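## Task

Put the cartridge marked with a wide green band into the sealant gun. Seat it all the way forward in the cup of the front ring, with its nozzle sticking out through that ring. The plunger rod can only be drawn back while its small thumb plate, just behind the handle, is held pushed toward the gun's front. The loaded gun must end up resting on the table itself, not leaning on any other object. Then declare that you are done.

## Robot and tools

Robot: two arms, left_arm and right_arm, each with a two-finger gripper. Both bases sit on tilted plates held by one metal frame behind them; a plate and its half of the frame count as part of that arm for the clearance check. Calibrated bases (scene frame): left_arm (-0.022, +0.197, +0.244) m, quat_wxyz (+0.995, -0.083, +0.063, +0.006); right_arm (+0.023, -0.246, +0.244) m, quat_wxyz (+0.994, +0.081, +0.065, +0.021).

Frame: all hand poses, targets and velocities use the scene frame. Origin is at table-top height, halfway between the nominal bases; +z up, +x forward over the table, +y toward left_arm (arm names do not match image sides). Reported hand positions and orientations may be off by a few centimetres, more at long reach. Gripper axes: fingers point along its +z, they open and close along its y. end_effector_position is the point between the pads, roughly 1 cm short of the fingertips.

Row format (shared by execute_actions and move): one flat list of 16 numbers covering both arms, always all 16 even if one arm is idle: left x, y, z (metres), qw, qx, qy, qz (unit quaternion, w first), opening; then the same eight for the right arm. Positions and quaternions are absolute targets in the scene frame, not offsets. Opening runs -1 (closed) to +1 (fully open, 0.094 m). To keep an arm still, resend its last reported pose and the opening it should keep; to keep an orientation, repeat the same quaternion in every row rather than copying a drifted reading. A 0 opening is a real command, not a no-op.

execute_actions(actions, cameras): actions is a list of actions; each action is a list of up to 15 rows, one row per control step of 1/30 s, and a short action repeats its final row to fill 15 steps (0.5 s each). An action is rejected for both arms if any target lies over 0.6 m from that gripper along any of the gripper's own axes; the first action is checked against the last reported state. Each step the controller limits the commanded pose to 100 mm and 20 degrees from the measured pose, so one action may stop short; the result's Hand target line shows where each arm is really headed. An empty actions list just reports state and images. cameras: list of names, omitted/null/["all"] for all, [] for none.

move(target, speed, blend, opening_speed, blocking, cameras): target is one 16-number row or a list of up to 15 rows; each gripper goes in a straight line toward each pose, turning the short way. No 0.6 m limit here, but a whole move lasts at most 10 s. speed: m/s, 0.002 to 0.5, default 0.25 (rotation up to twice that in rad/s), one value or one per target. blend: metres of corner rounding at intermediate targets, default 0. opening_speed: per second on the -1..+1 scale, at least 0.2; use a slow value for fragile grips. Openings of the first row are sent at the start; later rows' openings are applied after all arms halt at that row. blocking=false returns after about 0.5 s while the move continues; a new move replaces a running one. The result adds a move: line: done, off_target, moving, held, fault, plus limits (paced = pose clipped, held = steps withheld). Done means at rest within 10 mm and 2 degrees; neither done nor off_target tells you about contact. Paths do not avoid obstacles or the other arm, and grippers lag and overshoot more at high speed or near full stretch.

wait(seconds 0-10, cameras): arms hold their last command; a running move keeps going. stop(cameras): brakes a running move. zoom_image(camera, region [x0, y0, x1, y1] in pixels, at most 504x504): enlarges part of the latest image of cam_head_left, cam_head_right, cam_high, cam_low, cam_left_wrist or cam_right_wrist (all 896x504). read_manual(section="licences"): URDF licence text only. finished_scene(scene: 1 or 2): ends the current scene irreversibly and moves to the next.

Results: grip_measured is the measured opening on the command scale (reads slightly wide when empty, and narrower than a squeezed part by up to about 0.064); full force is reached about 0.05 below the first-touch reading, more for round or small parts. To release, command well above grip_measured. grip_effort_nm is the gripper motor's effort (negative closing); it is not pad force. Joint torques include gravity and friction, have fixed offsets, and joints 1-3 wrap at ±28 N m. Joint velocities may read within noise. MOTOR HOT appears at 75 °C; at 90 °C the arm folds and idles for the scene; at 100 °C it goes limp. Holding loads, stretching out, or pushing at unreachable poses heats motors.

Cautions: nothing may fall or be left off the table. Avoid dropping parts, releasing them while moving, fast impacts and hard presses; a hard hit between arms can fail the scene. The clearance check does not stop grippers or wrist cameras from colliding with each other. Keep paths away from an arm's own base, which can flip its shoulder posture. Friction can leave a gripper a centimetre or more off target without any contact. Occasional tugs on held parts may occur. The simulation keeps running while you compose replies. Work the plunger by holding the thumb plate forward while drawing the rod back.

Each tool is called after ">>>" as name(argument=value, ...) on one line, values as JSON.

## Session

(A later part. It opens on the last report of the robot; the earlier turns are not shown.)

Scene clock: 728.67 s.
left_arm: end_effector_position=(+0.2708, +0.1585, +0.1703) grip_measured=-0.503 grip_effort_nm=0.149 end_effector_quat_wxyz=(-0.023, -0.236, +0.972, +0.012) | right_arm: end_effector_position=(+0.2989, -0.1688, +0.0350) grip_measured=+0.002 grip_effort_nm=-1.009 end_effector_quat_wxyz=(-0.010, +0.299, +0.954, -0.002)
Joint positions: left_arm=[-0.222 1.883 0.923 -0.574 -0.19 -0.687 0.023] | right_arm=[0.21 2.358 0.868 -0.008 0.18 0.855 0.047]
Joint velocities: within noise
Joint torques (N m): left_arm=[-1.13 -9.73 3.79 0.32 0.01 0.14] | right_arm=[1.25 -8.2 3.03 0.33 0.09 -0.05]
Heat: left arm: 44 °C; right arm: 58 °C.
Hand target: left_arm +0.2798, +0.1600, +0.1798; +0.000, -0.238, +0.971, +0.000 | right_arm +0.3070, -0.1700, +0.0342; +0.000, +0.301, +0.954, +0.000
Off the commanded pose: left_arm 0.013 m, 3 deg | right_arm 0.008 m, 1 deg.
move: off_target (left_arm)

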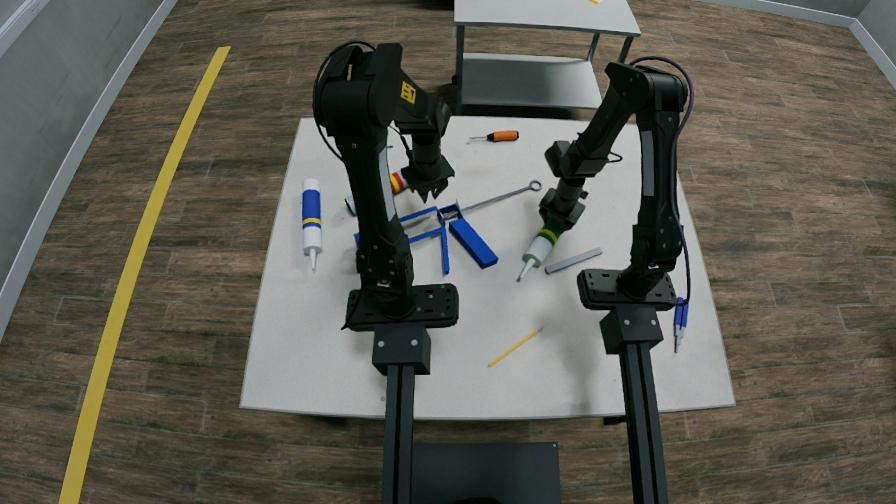

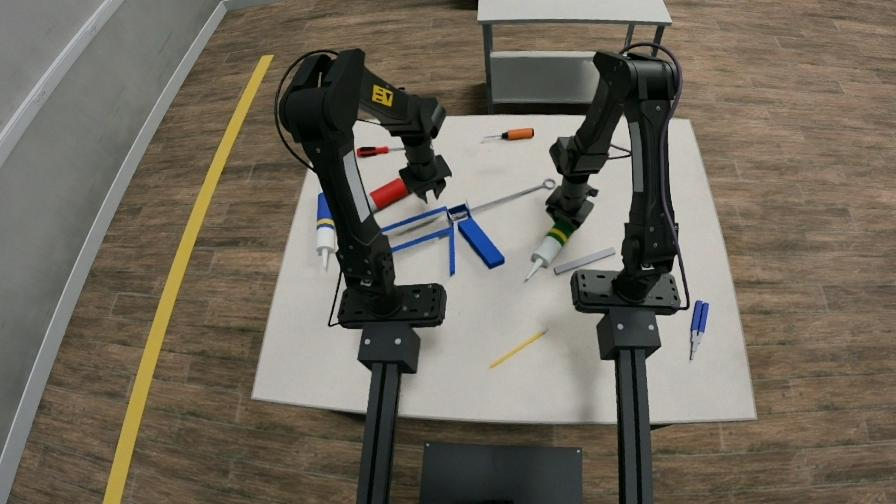

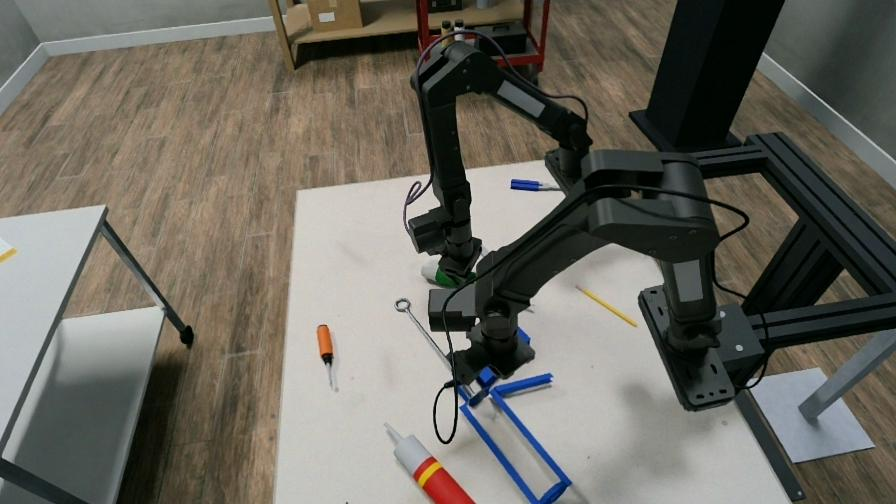

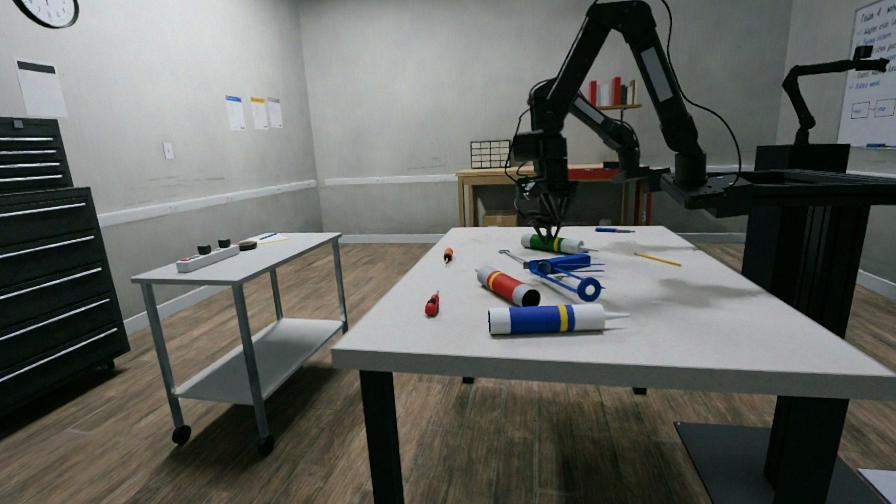

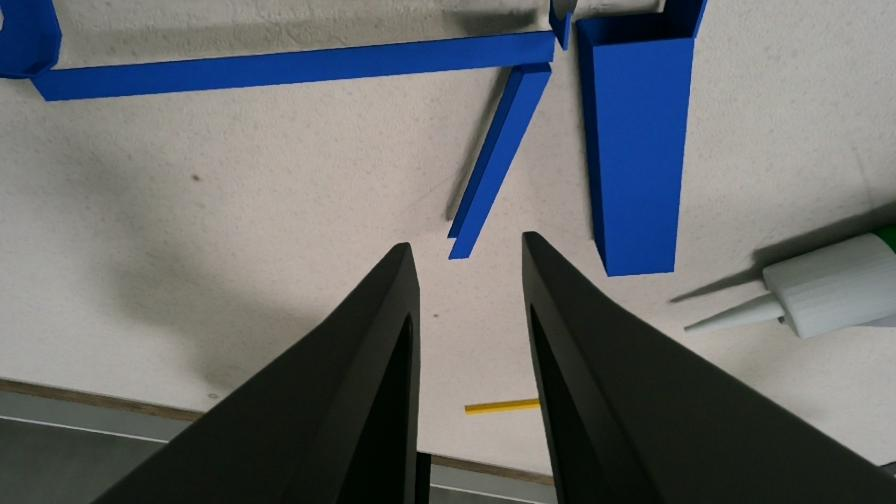

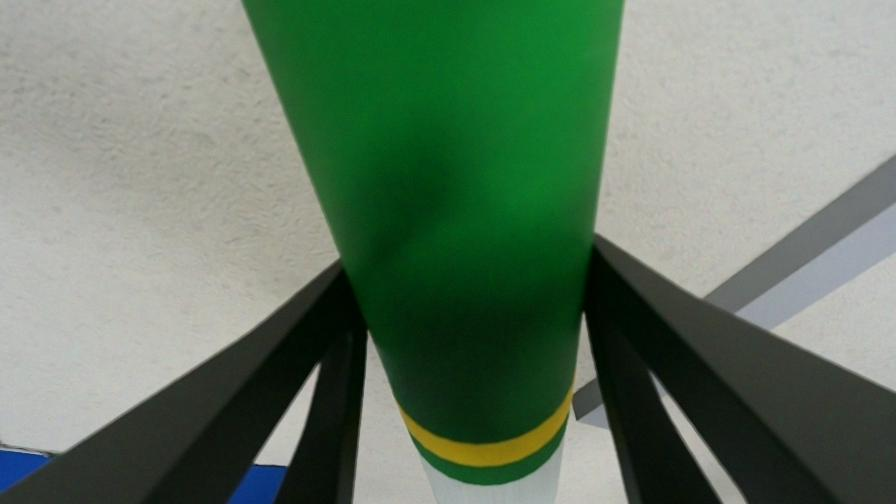

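>>> move(target=[[0.28,0.16,0.18,0,0.2377,-0.9713,0,-0.5,0.307,-0.170,0.034,0,-0.3008,-0.9537,0,0.3],[0.28,0.16,0.18,0,0.2377,-0.9713,0,-0.5,0.307,-0.170,0.14,0,-0.3008,-0.9537,0,0.3],[0.28,0.16,0.18,0,0.2377,-0.9713,0,-0.5,0.30,-0.36,0.18,0,-0.15,-0.9887,0,0.3]], speed=0.15, opening_speed=0.8)

Scene clock: 735.70 s.
left_arm: end_effector_position=(+0.2708, +0.1585, +0.1703) grip_measured=-0.503 grip_effort_nm=0.149 end_effector_quat_wxyz=(-0.023, -0.236, +0.972, +0.012) | right_arm: end_effector_position=(+0.2925, -0.3564, +0.1704) grip_measured=+0.297 grip_effort_nm=0.173 end_effector_quat_wxyz=(-0.013, +0.149, +0.989, -0.003)
Joint positions: left_arm=[-0.222 1.883 0.923 -0.574 -0.19 -0.687 0.023] | right_arm=[-0.381 1.727 0.834 -0.523 0.116 -0.046 0.061]
Joint velocities: within noise
Joint torques (N m): left_arm=[-1.16 -9.74 3.77 0.33 0.03 0.16] | right_arm=[0.32 -9.21 6.16 -0.02 -0.13 -0.07]
Heat: left arm: 44 °C; right arm: 58 °C.
Hand target: left_arm +0.2798, +0.1600, +0.1798; +0.000, -0.238, +0.971, +0.000 | right_arm +0.2998, -0.3599, +0.1798; +0.000, +0.150, +0.989, +0.000
Off the commanded pose: left_arm 0.013 m, 3 deg | right_arm 0.013 m, 2 deg.
move: off_target (left_arm, right_arm)

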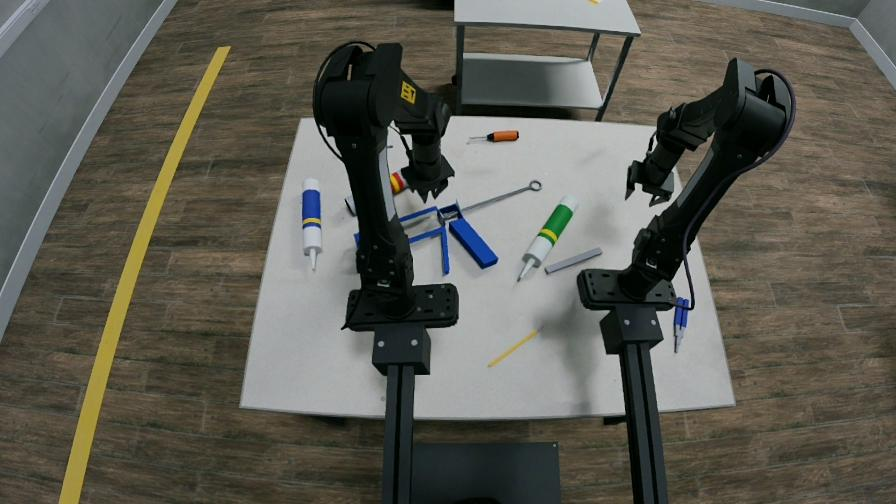

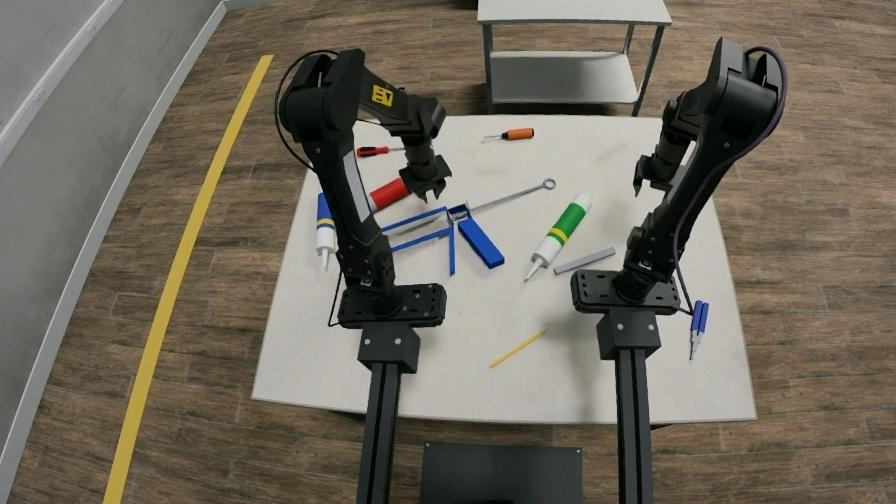

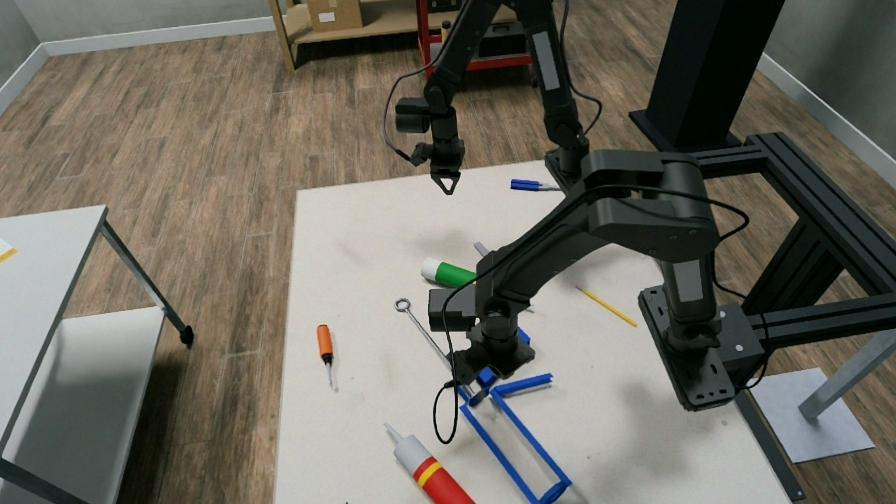

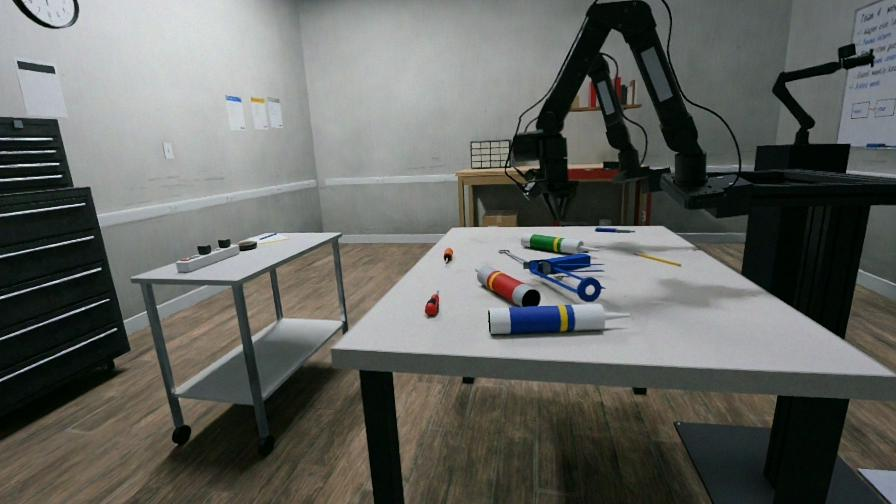

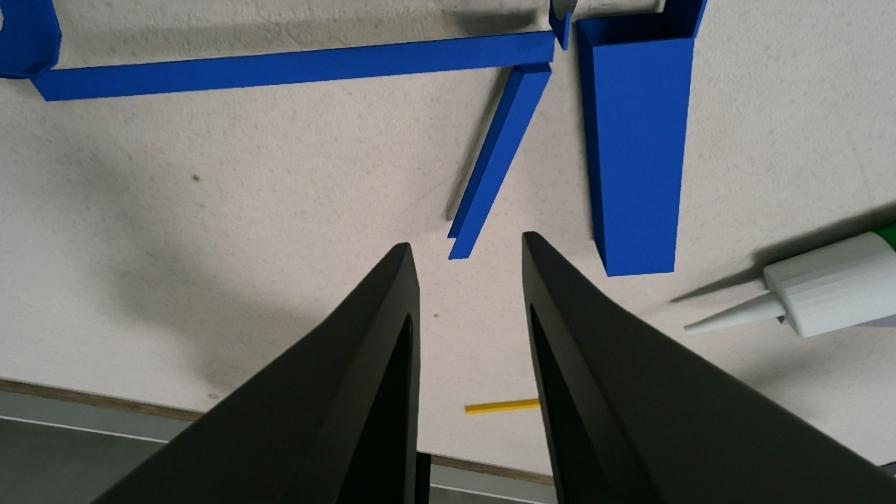

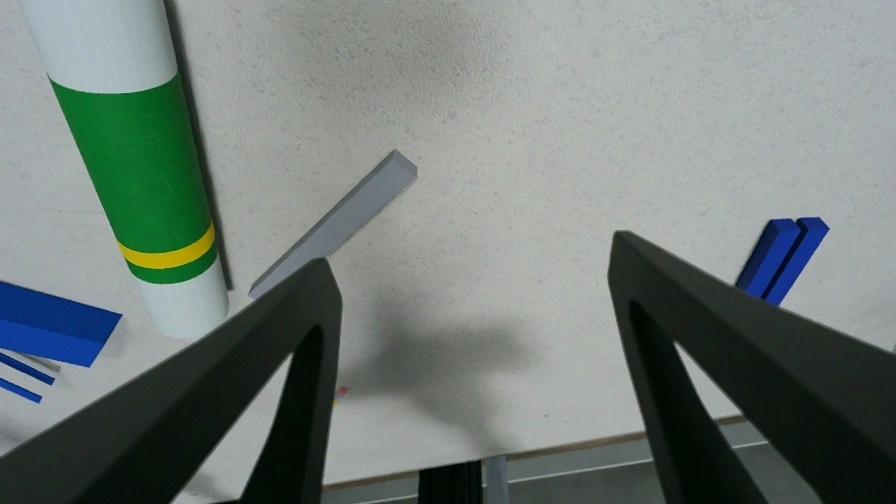

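>>> move(target=[[0.30,0.03,0.22,0,0.27,-0.963,0,0.9,0.30,-0.39,0.18,0,-0.15,-0.9887,0,0.3],[0.29,-0.13,0.16,0,0.3008,-0.9537,0,0.9,0.25,-0.40,0.18,0,-0.15,-0.9887,0,0.3]], speed=0.2, blend=0.03, cameras=["cam_left_wrist","cam_head_left"])

Scene clock: 741.33 s.
left_arm: end_effector_position=(+0.2927, -0.1273, +0.1639) grip_measured=+0.897 grip_effort_nm=0.149 end_effector_quat_wxyz=(+0.002, -0.301, +0.954, -0.010) | right_arm: end_effector_position=(+0.2440, -0.3957, +0.1750) grip_measured=+0.297 grip_effort_nm=0.178 end_effector_quat_wxyz=(-0.021, +0.147, +0.989, +0.003)
Joint positions: left_arm=[-0.852 2.508 1.761 -0.846 -0.199 -1.453 0.089] | right_arm=[-0.601 1.626 0.744 -0.531 0.075 -0.267 0.061]
Joint velocities: within noise
Joint torques (N m): left_arm=[-3.44 -8.76 8.61 0.08 -0.03 -0.11] | right_arm=[-0.35 -8.76 3.97 0.36 -0.1 -0.06]
Heat: left arm: 44 °C; right arm: 59 °C.
Hand target: left_arm +0.2900, -0.1299, +0.1600; +0.000, -0.301, +0.954, -0.001 | right_arm +0.2500, -0.4001, +0.1801; +0.000, +0.150, +0.989, +0.000
Off the commanded pose: left_arm 0.005 m, 1 deg | right_arm 0.009 m, 2 deg.
move: done
Images, in order (width x height): cam_head_left 896x504, cam_left_wrist 896x504.

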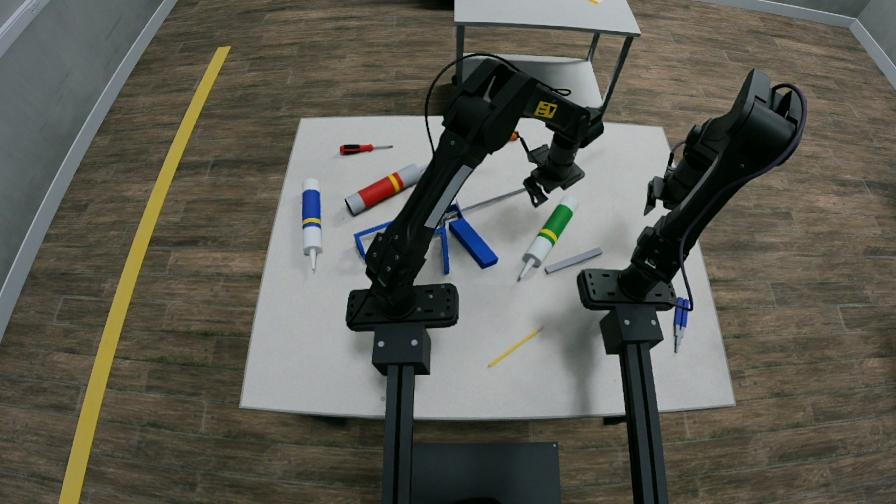

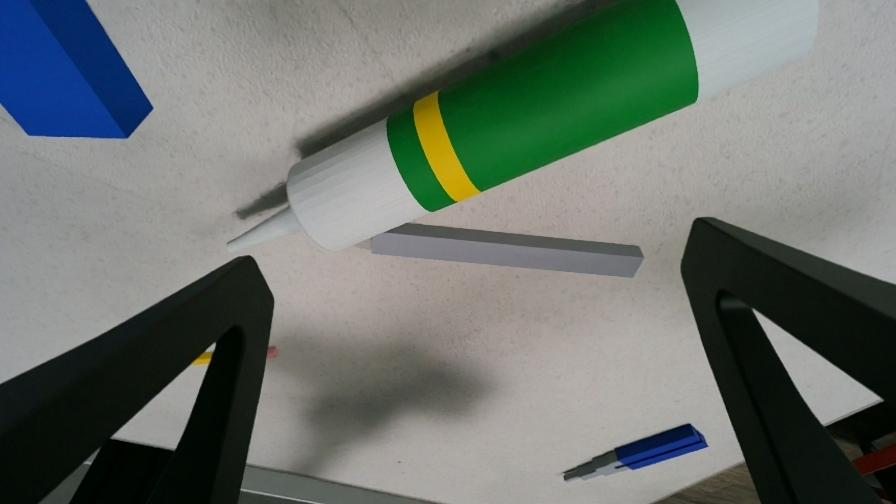

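>>> move(target=[[0.282,-0.170,0.14,0,-0.3233,-0.9463,0,0.9,0.25,-0.40,0.18,0,-0.15,-0.9887,0,0.3]], speed=0.25, cameras=["cam_left_wrist","cam_head_left"])

Scene clock: 755.80 s.
left_arm: end_effector_position=(+0.2900, -0.1628, +0.1445) grip_measured=+0.897 grip_effort_nm=0.144 end_effector_quat_wxyz=(+0.006, +0.306, +0.952, -0.006) | right_arm: end_effector_position=(+0.2443, -0.3957, +0.1750) grip_measured=+0.297 grip_effort_nm=0.173 end_effector_quat_wxyz=(-0.021, +0.147, +0.989, +0.003)
Joint positions: left_arm=[-0.897 2.659 1.952 -0.898 -0.199 -0.266 0.089] | right_arm=[-0.601 1.626 0.744 -0.53 0.074 -0.267 0.061]
Joint velocities: within noise
Joint torques (N m): left_arm=[-4.68 -9.29 8.88 0.11 -0.04 0.11] | right_arm=[-0.31 -8.77 4.07 0.36 -0.08 -0.05]
Heat: left arm: 45 °C; right arm: 59 °C.
Hand target: left_arm +0.2820, -0.1697, +0.1401; +0.001, +0.323, +0.946, -0.001 | right_arm +0.2500, -0.4000, +0.1801; +0.000, +0.150, +0.989, +0.000
Off the commanded pose: left_arm 0.012 m, 2 deg | right_arm 0.009 m, 2 deg.
move: off_target (left_arm)
Images, in order (width x height): cam_head_left 896x504, cam_left_wrist 896x504.

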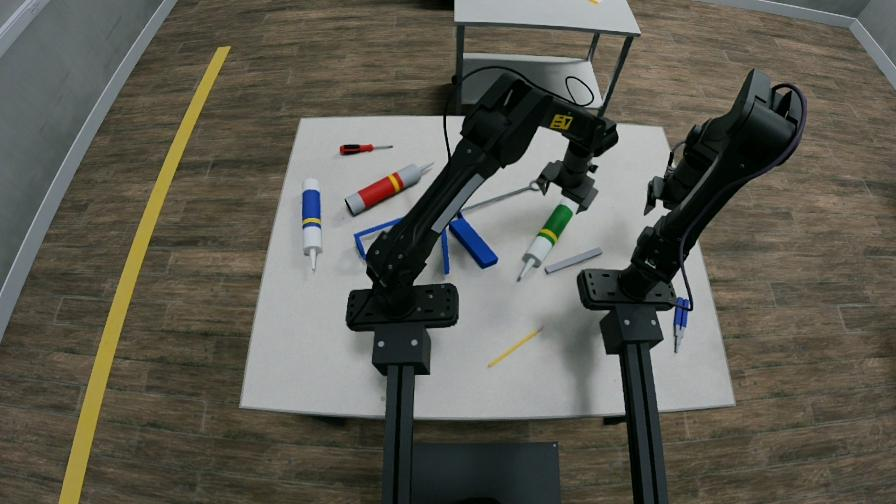

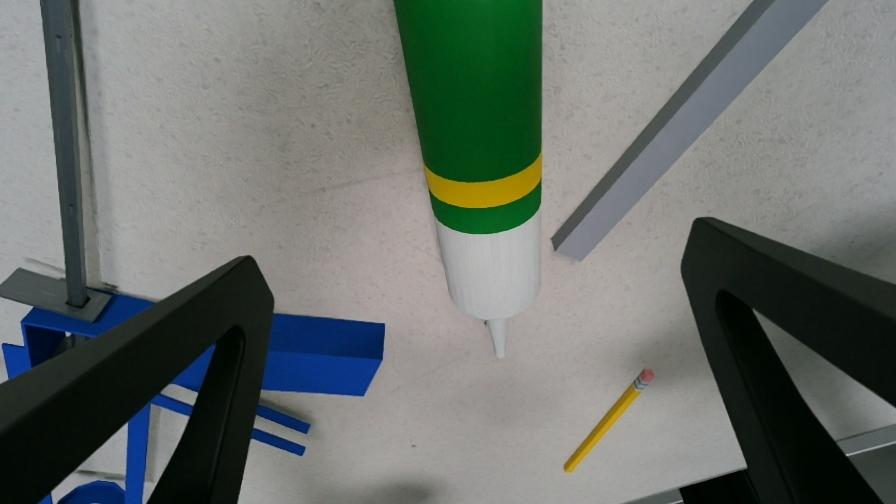

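>>> move(target=[[0.274,-0.164,0.055,0,-0.305,-0.9524,0,0.9,0.25,-0.40,0.18,0,-0.15,-0.9887,0,0.3]], speed=0.15, cameras=["cam_left_wrist"])

Scene clock: 764.50 s.
left_arm: end_effector_position=(+0.2721, -0.1637, +0.0638) grip_measured=+0.897 grip_effort_nm=0.144 end_effector_quat_wxyz=(-0.003, +0.306, +0.952, +0.000) | right_arm: end_effector_position=(+0.2444, -0.3958, +0.1750) grip_measured=+0.297 grip_effort_nm=0.173 end_effector_quat_wxyz=(-0.020, +0.147, +0.989, +0.003)
Joint positions: left_arm=[-0.893 2.823 1.921 -0.722 -0.199 -0.265 0.089] | right_arm=[-0.601 1.626 0.744 -0.53 0.074 -0.267 0.061]
Joint velocities: within noise
Joint torques (N m): left_arm=[-2.55 -9.88 5.94 0.4 -0.06 0.07] | right_arm=[-0.38 -8.8 4.07 0.35 -0.1 -0.05]
Heat: left arm: 46 °C; right arm: 59 °C.
Hand target: left_arm +0.2739, -0.1638, +0.0552; +0.000, +0.305, +0.952, +0.000 | right_arm +0.2500, -0.4001, +0.1801; +0.000, +0.150, +0.989, +0.000
Off the commanded pose: left_arm 0.009 m, 0 deg | right_arm 0.009 m, 2 deg.
move: done
Images, in order (width x height): cam_left_wrist 896x504.

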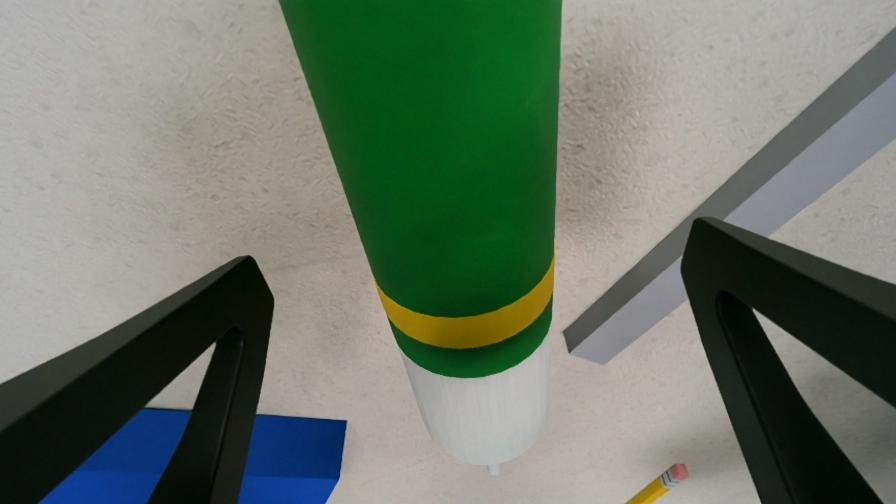

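>>> move(target=[[0.275,-0.163,0.014,0,-0.305,-0.9524,0,0.6,0.25,-0.40,0.18,0,-0.15,-0.9887,0,0.3]], speed=0.08, cameras=["cam_left_wrist"])

Scene clock: 771.60 s.
left_arm: end_effector_position=(+0.2697, -0.1589, +0.0214) grip_measured=+0.603 grip_effort_nm=-0.139 end_effector_quat_wxyz=(-0.009, +0.303, +0.953, +0.003) | right_arm: end_effector_position=(+0.2444, -0.3957, +0.1750) grip_measured=+0.297 grip_effort_nm=0.173 end_effector_quat_wxyz=(-0.020, +0.147, +0.989, +0.003)
Joint positions: left_arm=[-0.871 2.931 1.956 -0.659 -0.199 -0.252 0.075] | right_arm=[-0.601 1.626 0.744 -0.53 0.074 -0.267 0.061]
Joint velocities: within noise
Joint torques (N m): left_arm=[-2.58 -9.68 7.28 0.41 -0.05 0.15] | right_arm=[-0.4 -8.66 4.04 0.34 -0.1 -0.04]
Heat: left arm: 48 °C; right arm: 59 °C.
Hand target: left_arm +0.2749, -0.1627, +0.0144; +0.000, +0.305, +0.952, +0.000 | right_arm +0.2500, -0.4000, +0.1801; +0.000, +0.150, +0.989, +0.000
Off the commanded pose: left_arm 0.010 m, 1 deg | right_arm 0.009 m, 2 deg.
move: done
Images, in order (width x height): cam_left_wrist 896x504.

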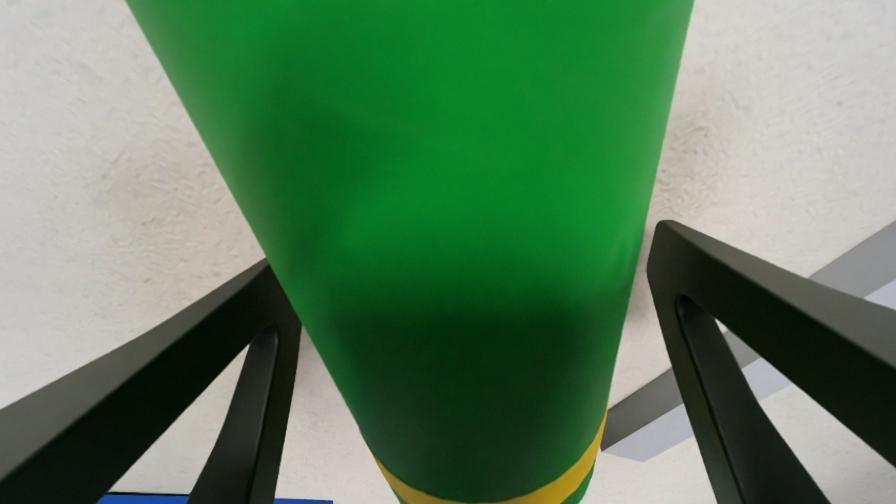

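>>> move(target=[[0.275,-0.163,0.014,0,-0.305,-0.9524,0,-0.1,0.25,-0.40,0.18,0,-0.15,-0.9887,0,0.3]], opening_speed=0.6, cameras=["cam_left_wrist"])

Scene clock: 775.37 s.
left_arm: end_effector_position=(+0.2697, -0.1590, +0.0214) grip_measured=+0.033 grip_effort_nm=-1.023 end_effector_quat_wxyz=(-0.009, +0.303, +0.953, +0.003) | right_arm: end_effector_position=(+0.2445, -0.3958, +0.1750) grip_measured=+0.297 grip_effort_nm=0.178 end_effector_quat_wxyz=(-0.020, +0.147, +0.989, +0.003)
Joint positions: left_arm=[-0.871 2.931 1.956 -0.658 -0.199 -0.251 0.049] | right_arm=[-0.601 1.626 0.744 -0.529 0.074 -0.267 0.061]
Joint velocities: within noise
Joint torques (N m): left_arm=[-2.58 -9.58 7.38 0.36 -0.05 0.16] | right_arm=[-0.32 -8.77 3.99 0.36 -0.09 -0.07]
Heat: left arm: 48 °C; right arm: 59 °C.
Hand target: left_arm +0.2748, -0.1627, +0.0143; +0.000, +0.305, +0.952, +0.000 | right_arm +0.2500, -0.4000, +0.1801; +0.000, +0.150, +0.989, +0.000
Off the commanded pose: left_arm 0.010 m, 1 deg | right_arm 0.009 m, 2 deg.
move: done
Images, in order (width x height): cam_left_wrist 896x504.

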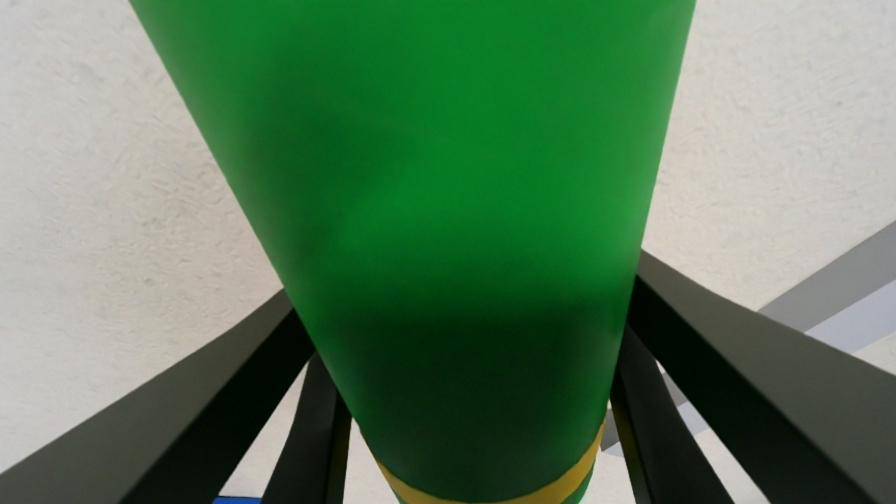

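>>> move(target=[[0.275,-0.155,0.12,0,-0.305,-0.9524,0,-0.1,0.25,-0.40,0.18,0,-0.15,-0.9887,0,0.3],[0.30,-0.06,0.22,0,-0.40,-0.9165,0,-0.1,0.25,-0.36,0.18,0,0.15,-0.9887,0,0.3],[0.29,0.12,0.22,0,-0.5282,-0.8491,0,-0.1,0.22,-0.28,0.20,0,0.309,-0.951,0,0.5]], speed=0.15, blend=0.02)

Scene clock: 807.73 s.
left_arm: end_effector_position=(+0.2791, +0.1238, +0.2035) grip_measured=+0.033 grip_effort_nm=-1.033 end_effector_quat_wxyz=(-0.037, +0.528, +0.848, +0.000) | right_arm: end_effector_position=(+0.2235, -0.2810, +0.1973) grip_measured=+0.497 grip_effort_nm=0.178 end_effector_quat_wxyz=(+0.002, -0.306, +0.952, +0.002)
Joint positions: left_arm=[-0.357 1.887 1.063 -0.758 -0.214 0.76 0.049] | right_arm=[-0.119 1.36 0.503 -0.565 0.142 -0.709 0.07]
Joint velocities: within noise
Joint torques (N m): left_arm=[-1.88 -11.48 4.92 0.27 0.14 0.19] | right_arm=[1.73 -5.49 4.37 0.05 0.08 0.06]
Heat: left arm: 51 °C; right arm: 58 °C.
Hand target: left_arm +0.2897, +0.1202, +0.2197; -0.001, +0.528, +0.849, +0.000 | right_arm +0.2201, -0.2801, +0.1998; +0.000, -0.309, +0.951, +0.000
Off the commanded pose: left_arm 0.020 m, 4 deg | right_arm 0.005 m, 1 deg.
move: off_target (left_arm)

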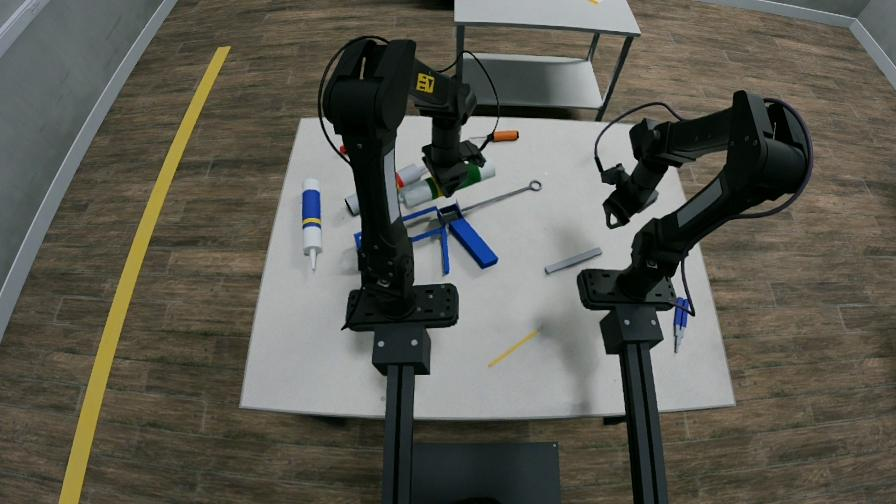

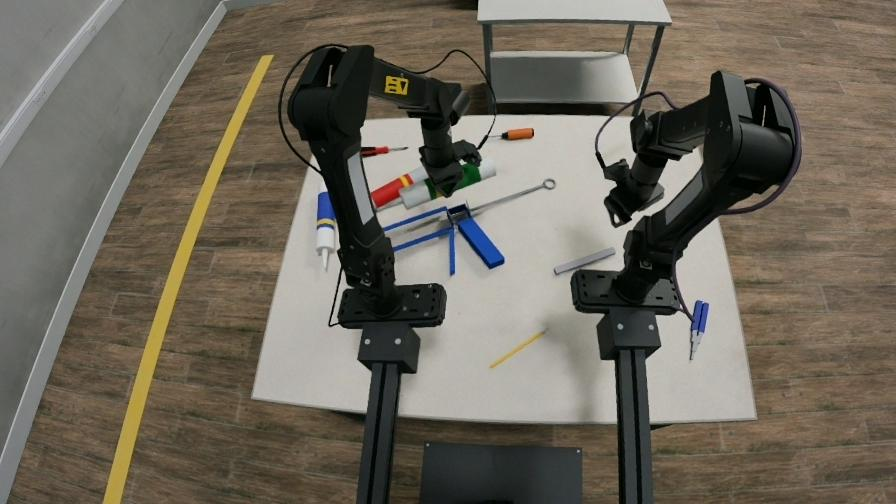

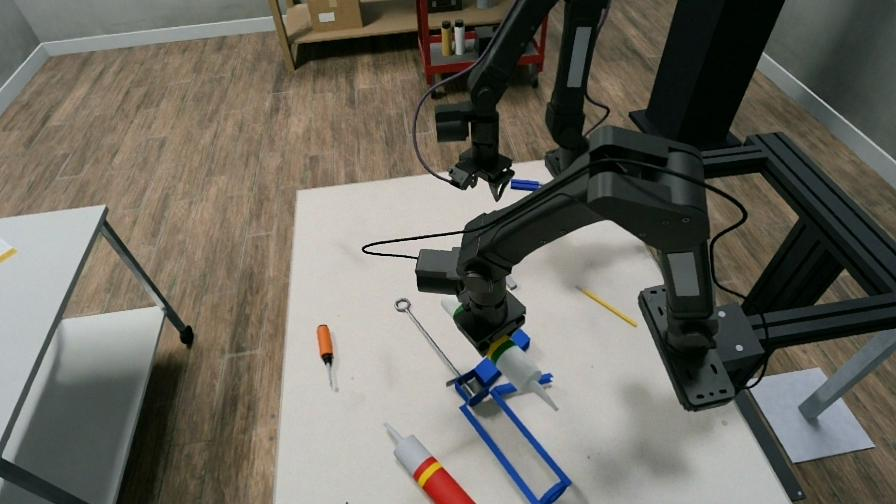

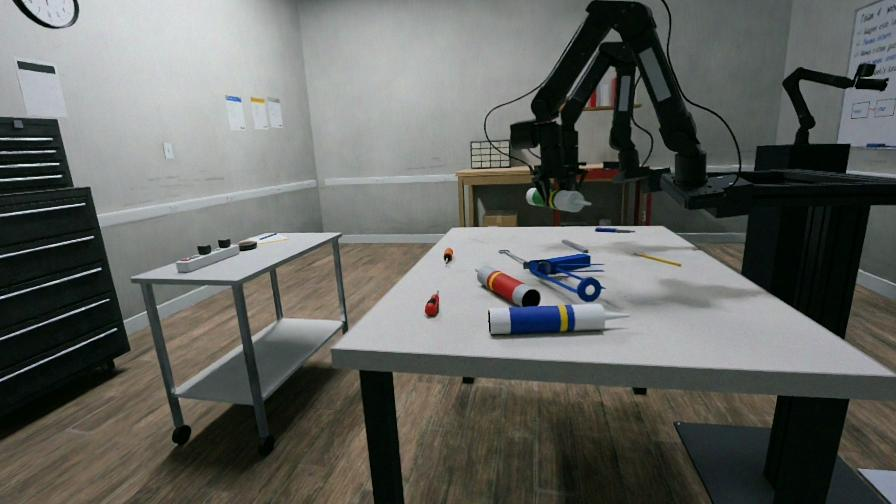

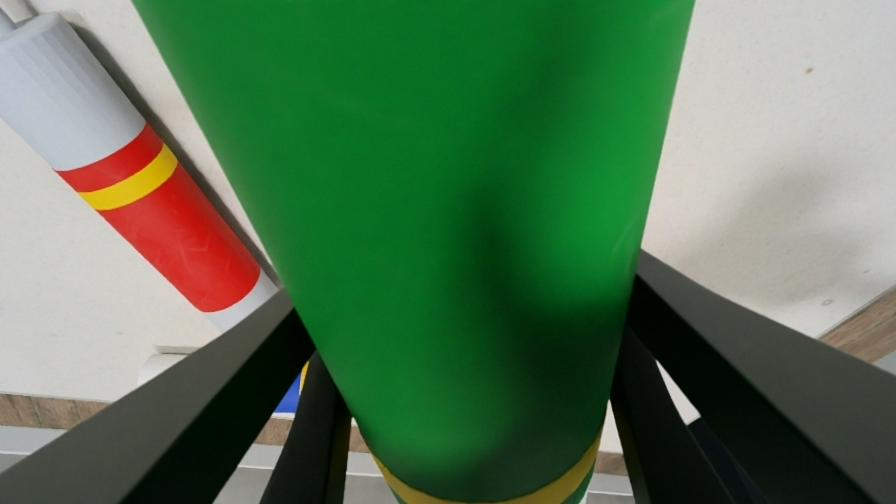

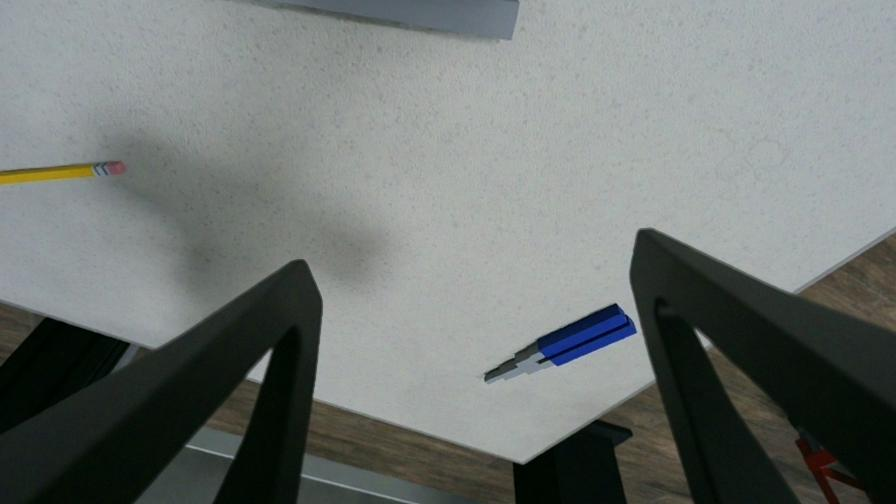

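>>> move(target=[[0.25,0.215,0.23,0,-0.5282,-0.8491,0,-0.1,0.22,-0.20,0.18,0,-0.3025,0.9531,0,0.5],[0.25,0.215,0.23,0,-0.5282,-0.8491,0,-0.1,0.226,-0.03,0.13,0,-0.3025,0.9531,0,0.5]], speed=0.2, blend=0.02)

Scene clock: 814.53 s.
left_arm: end_effector_position=(+0.2454, +0.2156, +0.2190) grip_measured=+0.033 grip_effort_nm=-1.028 end_effector_quat_wxyz=(-0.022, +0.527, +0.849, -0.003) | right_arm: end_effector_position=(+0.2233, -0.0345, +0.1307) grip_measured=+0.497 grip_effort_nm=0.173 end_effector_quat_wxyz=(-0.006, -0.301, +0.954, +0.004)
Joint positions: left_arm=[-0.065 1.607 0.847 -0.735 -0.189 1.059 0.049] | right_arm=[0.802 2.139 0.893 -0.361 0.193 0.236 0.07]
Joint velocities: within noise
Joint torques (N m): left_arm=[-1.06 -8.85 5.04 0.19 0.12 0.17] | right_arm=[2.82 -6.98 5.22 0.22 0.16 0.06]
Heat: left arm: 51 °C; right arm: 56 °C.
Hand target: left_arm +0.2500, +0.2151, +0.2297; +0.000, +0.528, +0.849, +0.000 | right_arm +0.2260, -0.0301, +0.1301; +0.000, -0.302, +0.953, +0.000
Off the commanded pose: left_arm 0.012 m, 3 deg | right_arm 0.005 m, 1 deg.
move: off_target (left_arm)

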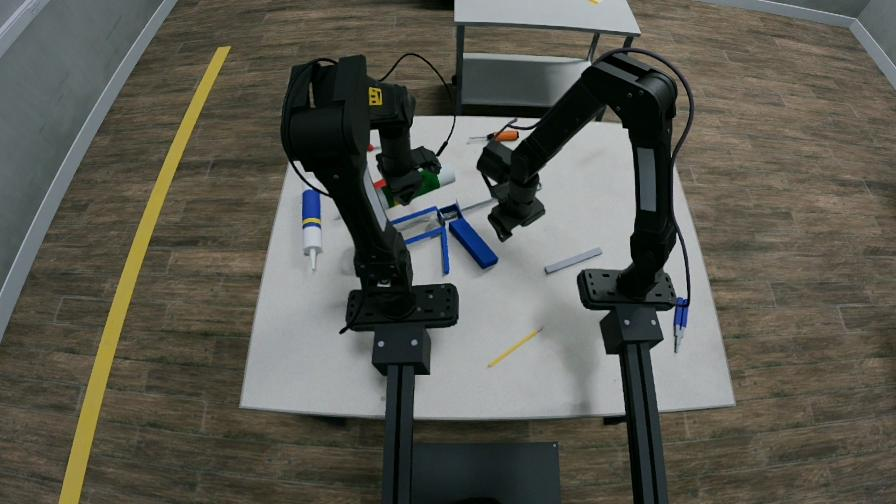

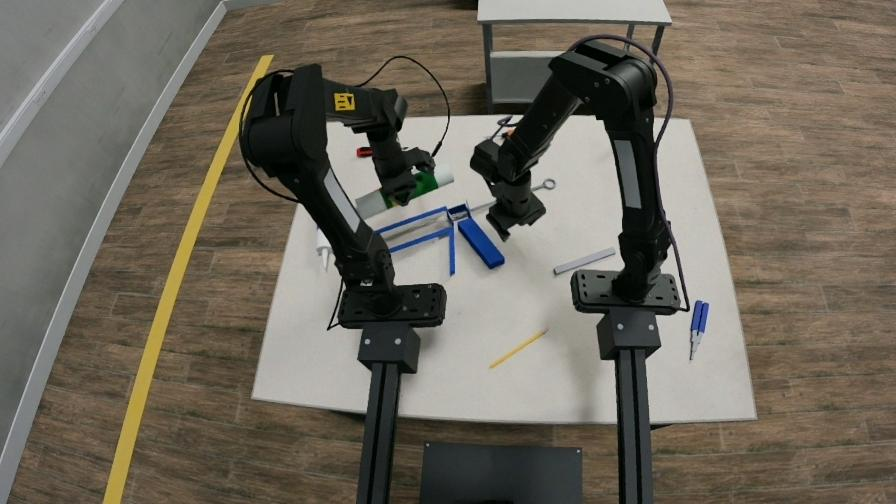

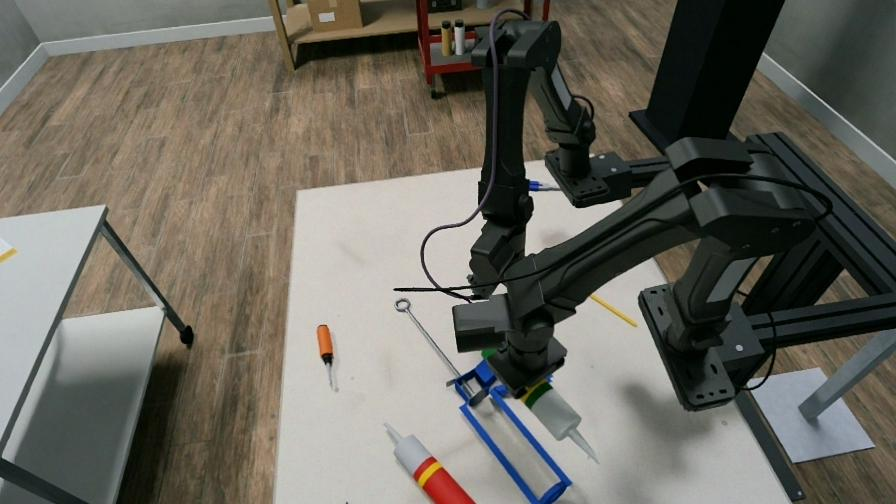

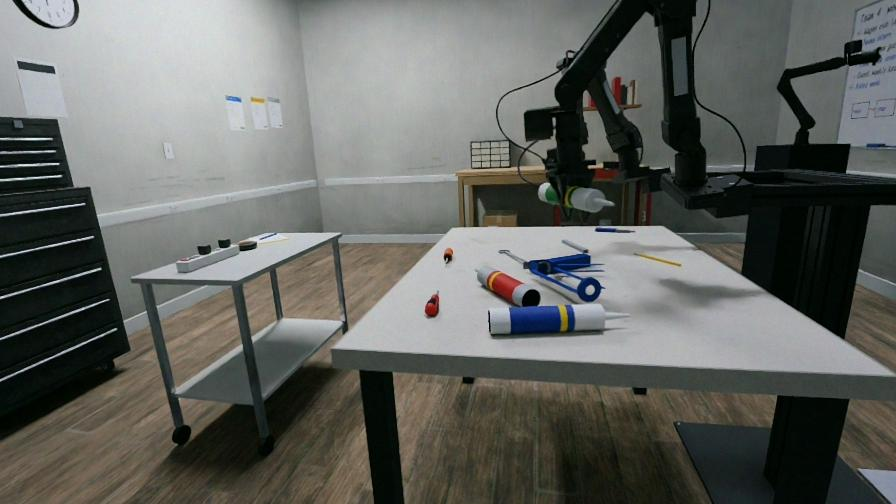

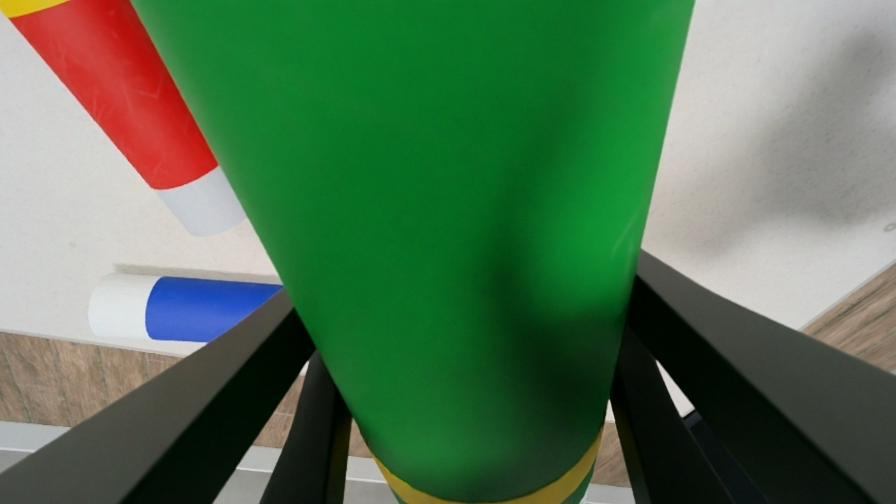

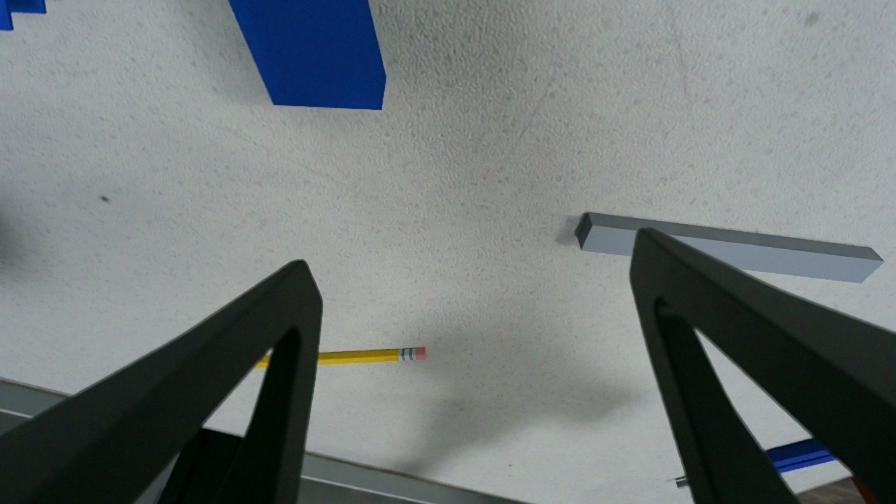

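>>> move(target=[[0.25,0.215,0.23,0,-0.5282,-0.8491,0,-0.1,0.225,0.024,0.07,0,-0.3025,0.9531,0,0.5]], speed=0.2, cameras=["cam_right_wrist","cam_high"])

Scene clock: 824.60 s.
left_arm: end_effector_position=(+0.2454, +0.2155, +0.2190) grip_measured=+0.033 grip_effort_nm=-1.028 end_effector_quat_wxyz=(-0.022, +0.527, +0.849, -0.003) | right_arm: end_effector_position=(+0.2223, +0.0149, +0.0713) grip_measured=+0.497 grip_effort_nm=0.173 end_effector_quat_wxyz=(-0.013, -0.301, +0.953, -0.003)
Joint positions: left_arm=[-0.065 1.607 0.847 -0.735 -0.188 1.06 0.049] | right_arm=[0.866 2.453 1.11 -0.296 0.194 0.306 0.07]
Joint velocities: within noise
Joint torques (N m): left_arm=[-1.02 -8.81 5.11 0.14 0.12 0.16] | right_arm=[3.49 -8.7 4.78 0.36 0.09 0.02]
Heat: left arm: 48 °C; right arm: 55 °C.
Hand target: left_arm +0.2500, +0.2151, +0.2297; +0.000, +0.528, +0.849, +0.000 | right_arm +0.2249, +0.0239, +0.0703; +0.000, -0.302, +0.953, +0.000
Off the commanded pose: left_arm 0.012 m, 3 deg | right_arm 0.010 m, 1 deg.
move: off_target (left_arm)
Images, in order (width x height): cam_high 896x504, cam_right_wrist 896x504.

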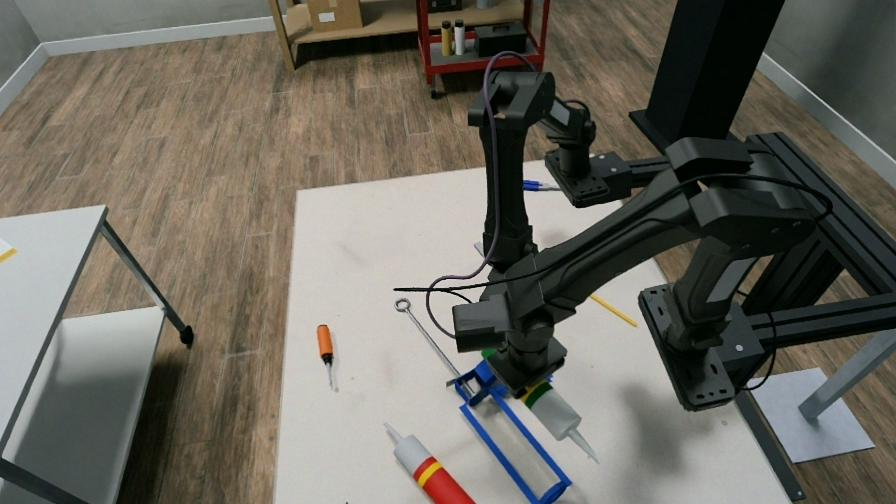

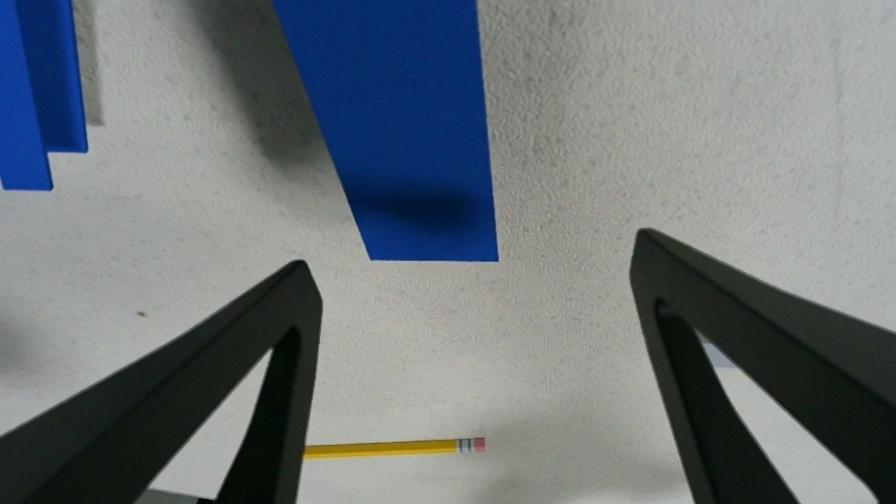

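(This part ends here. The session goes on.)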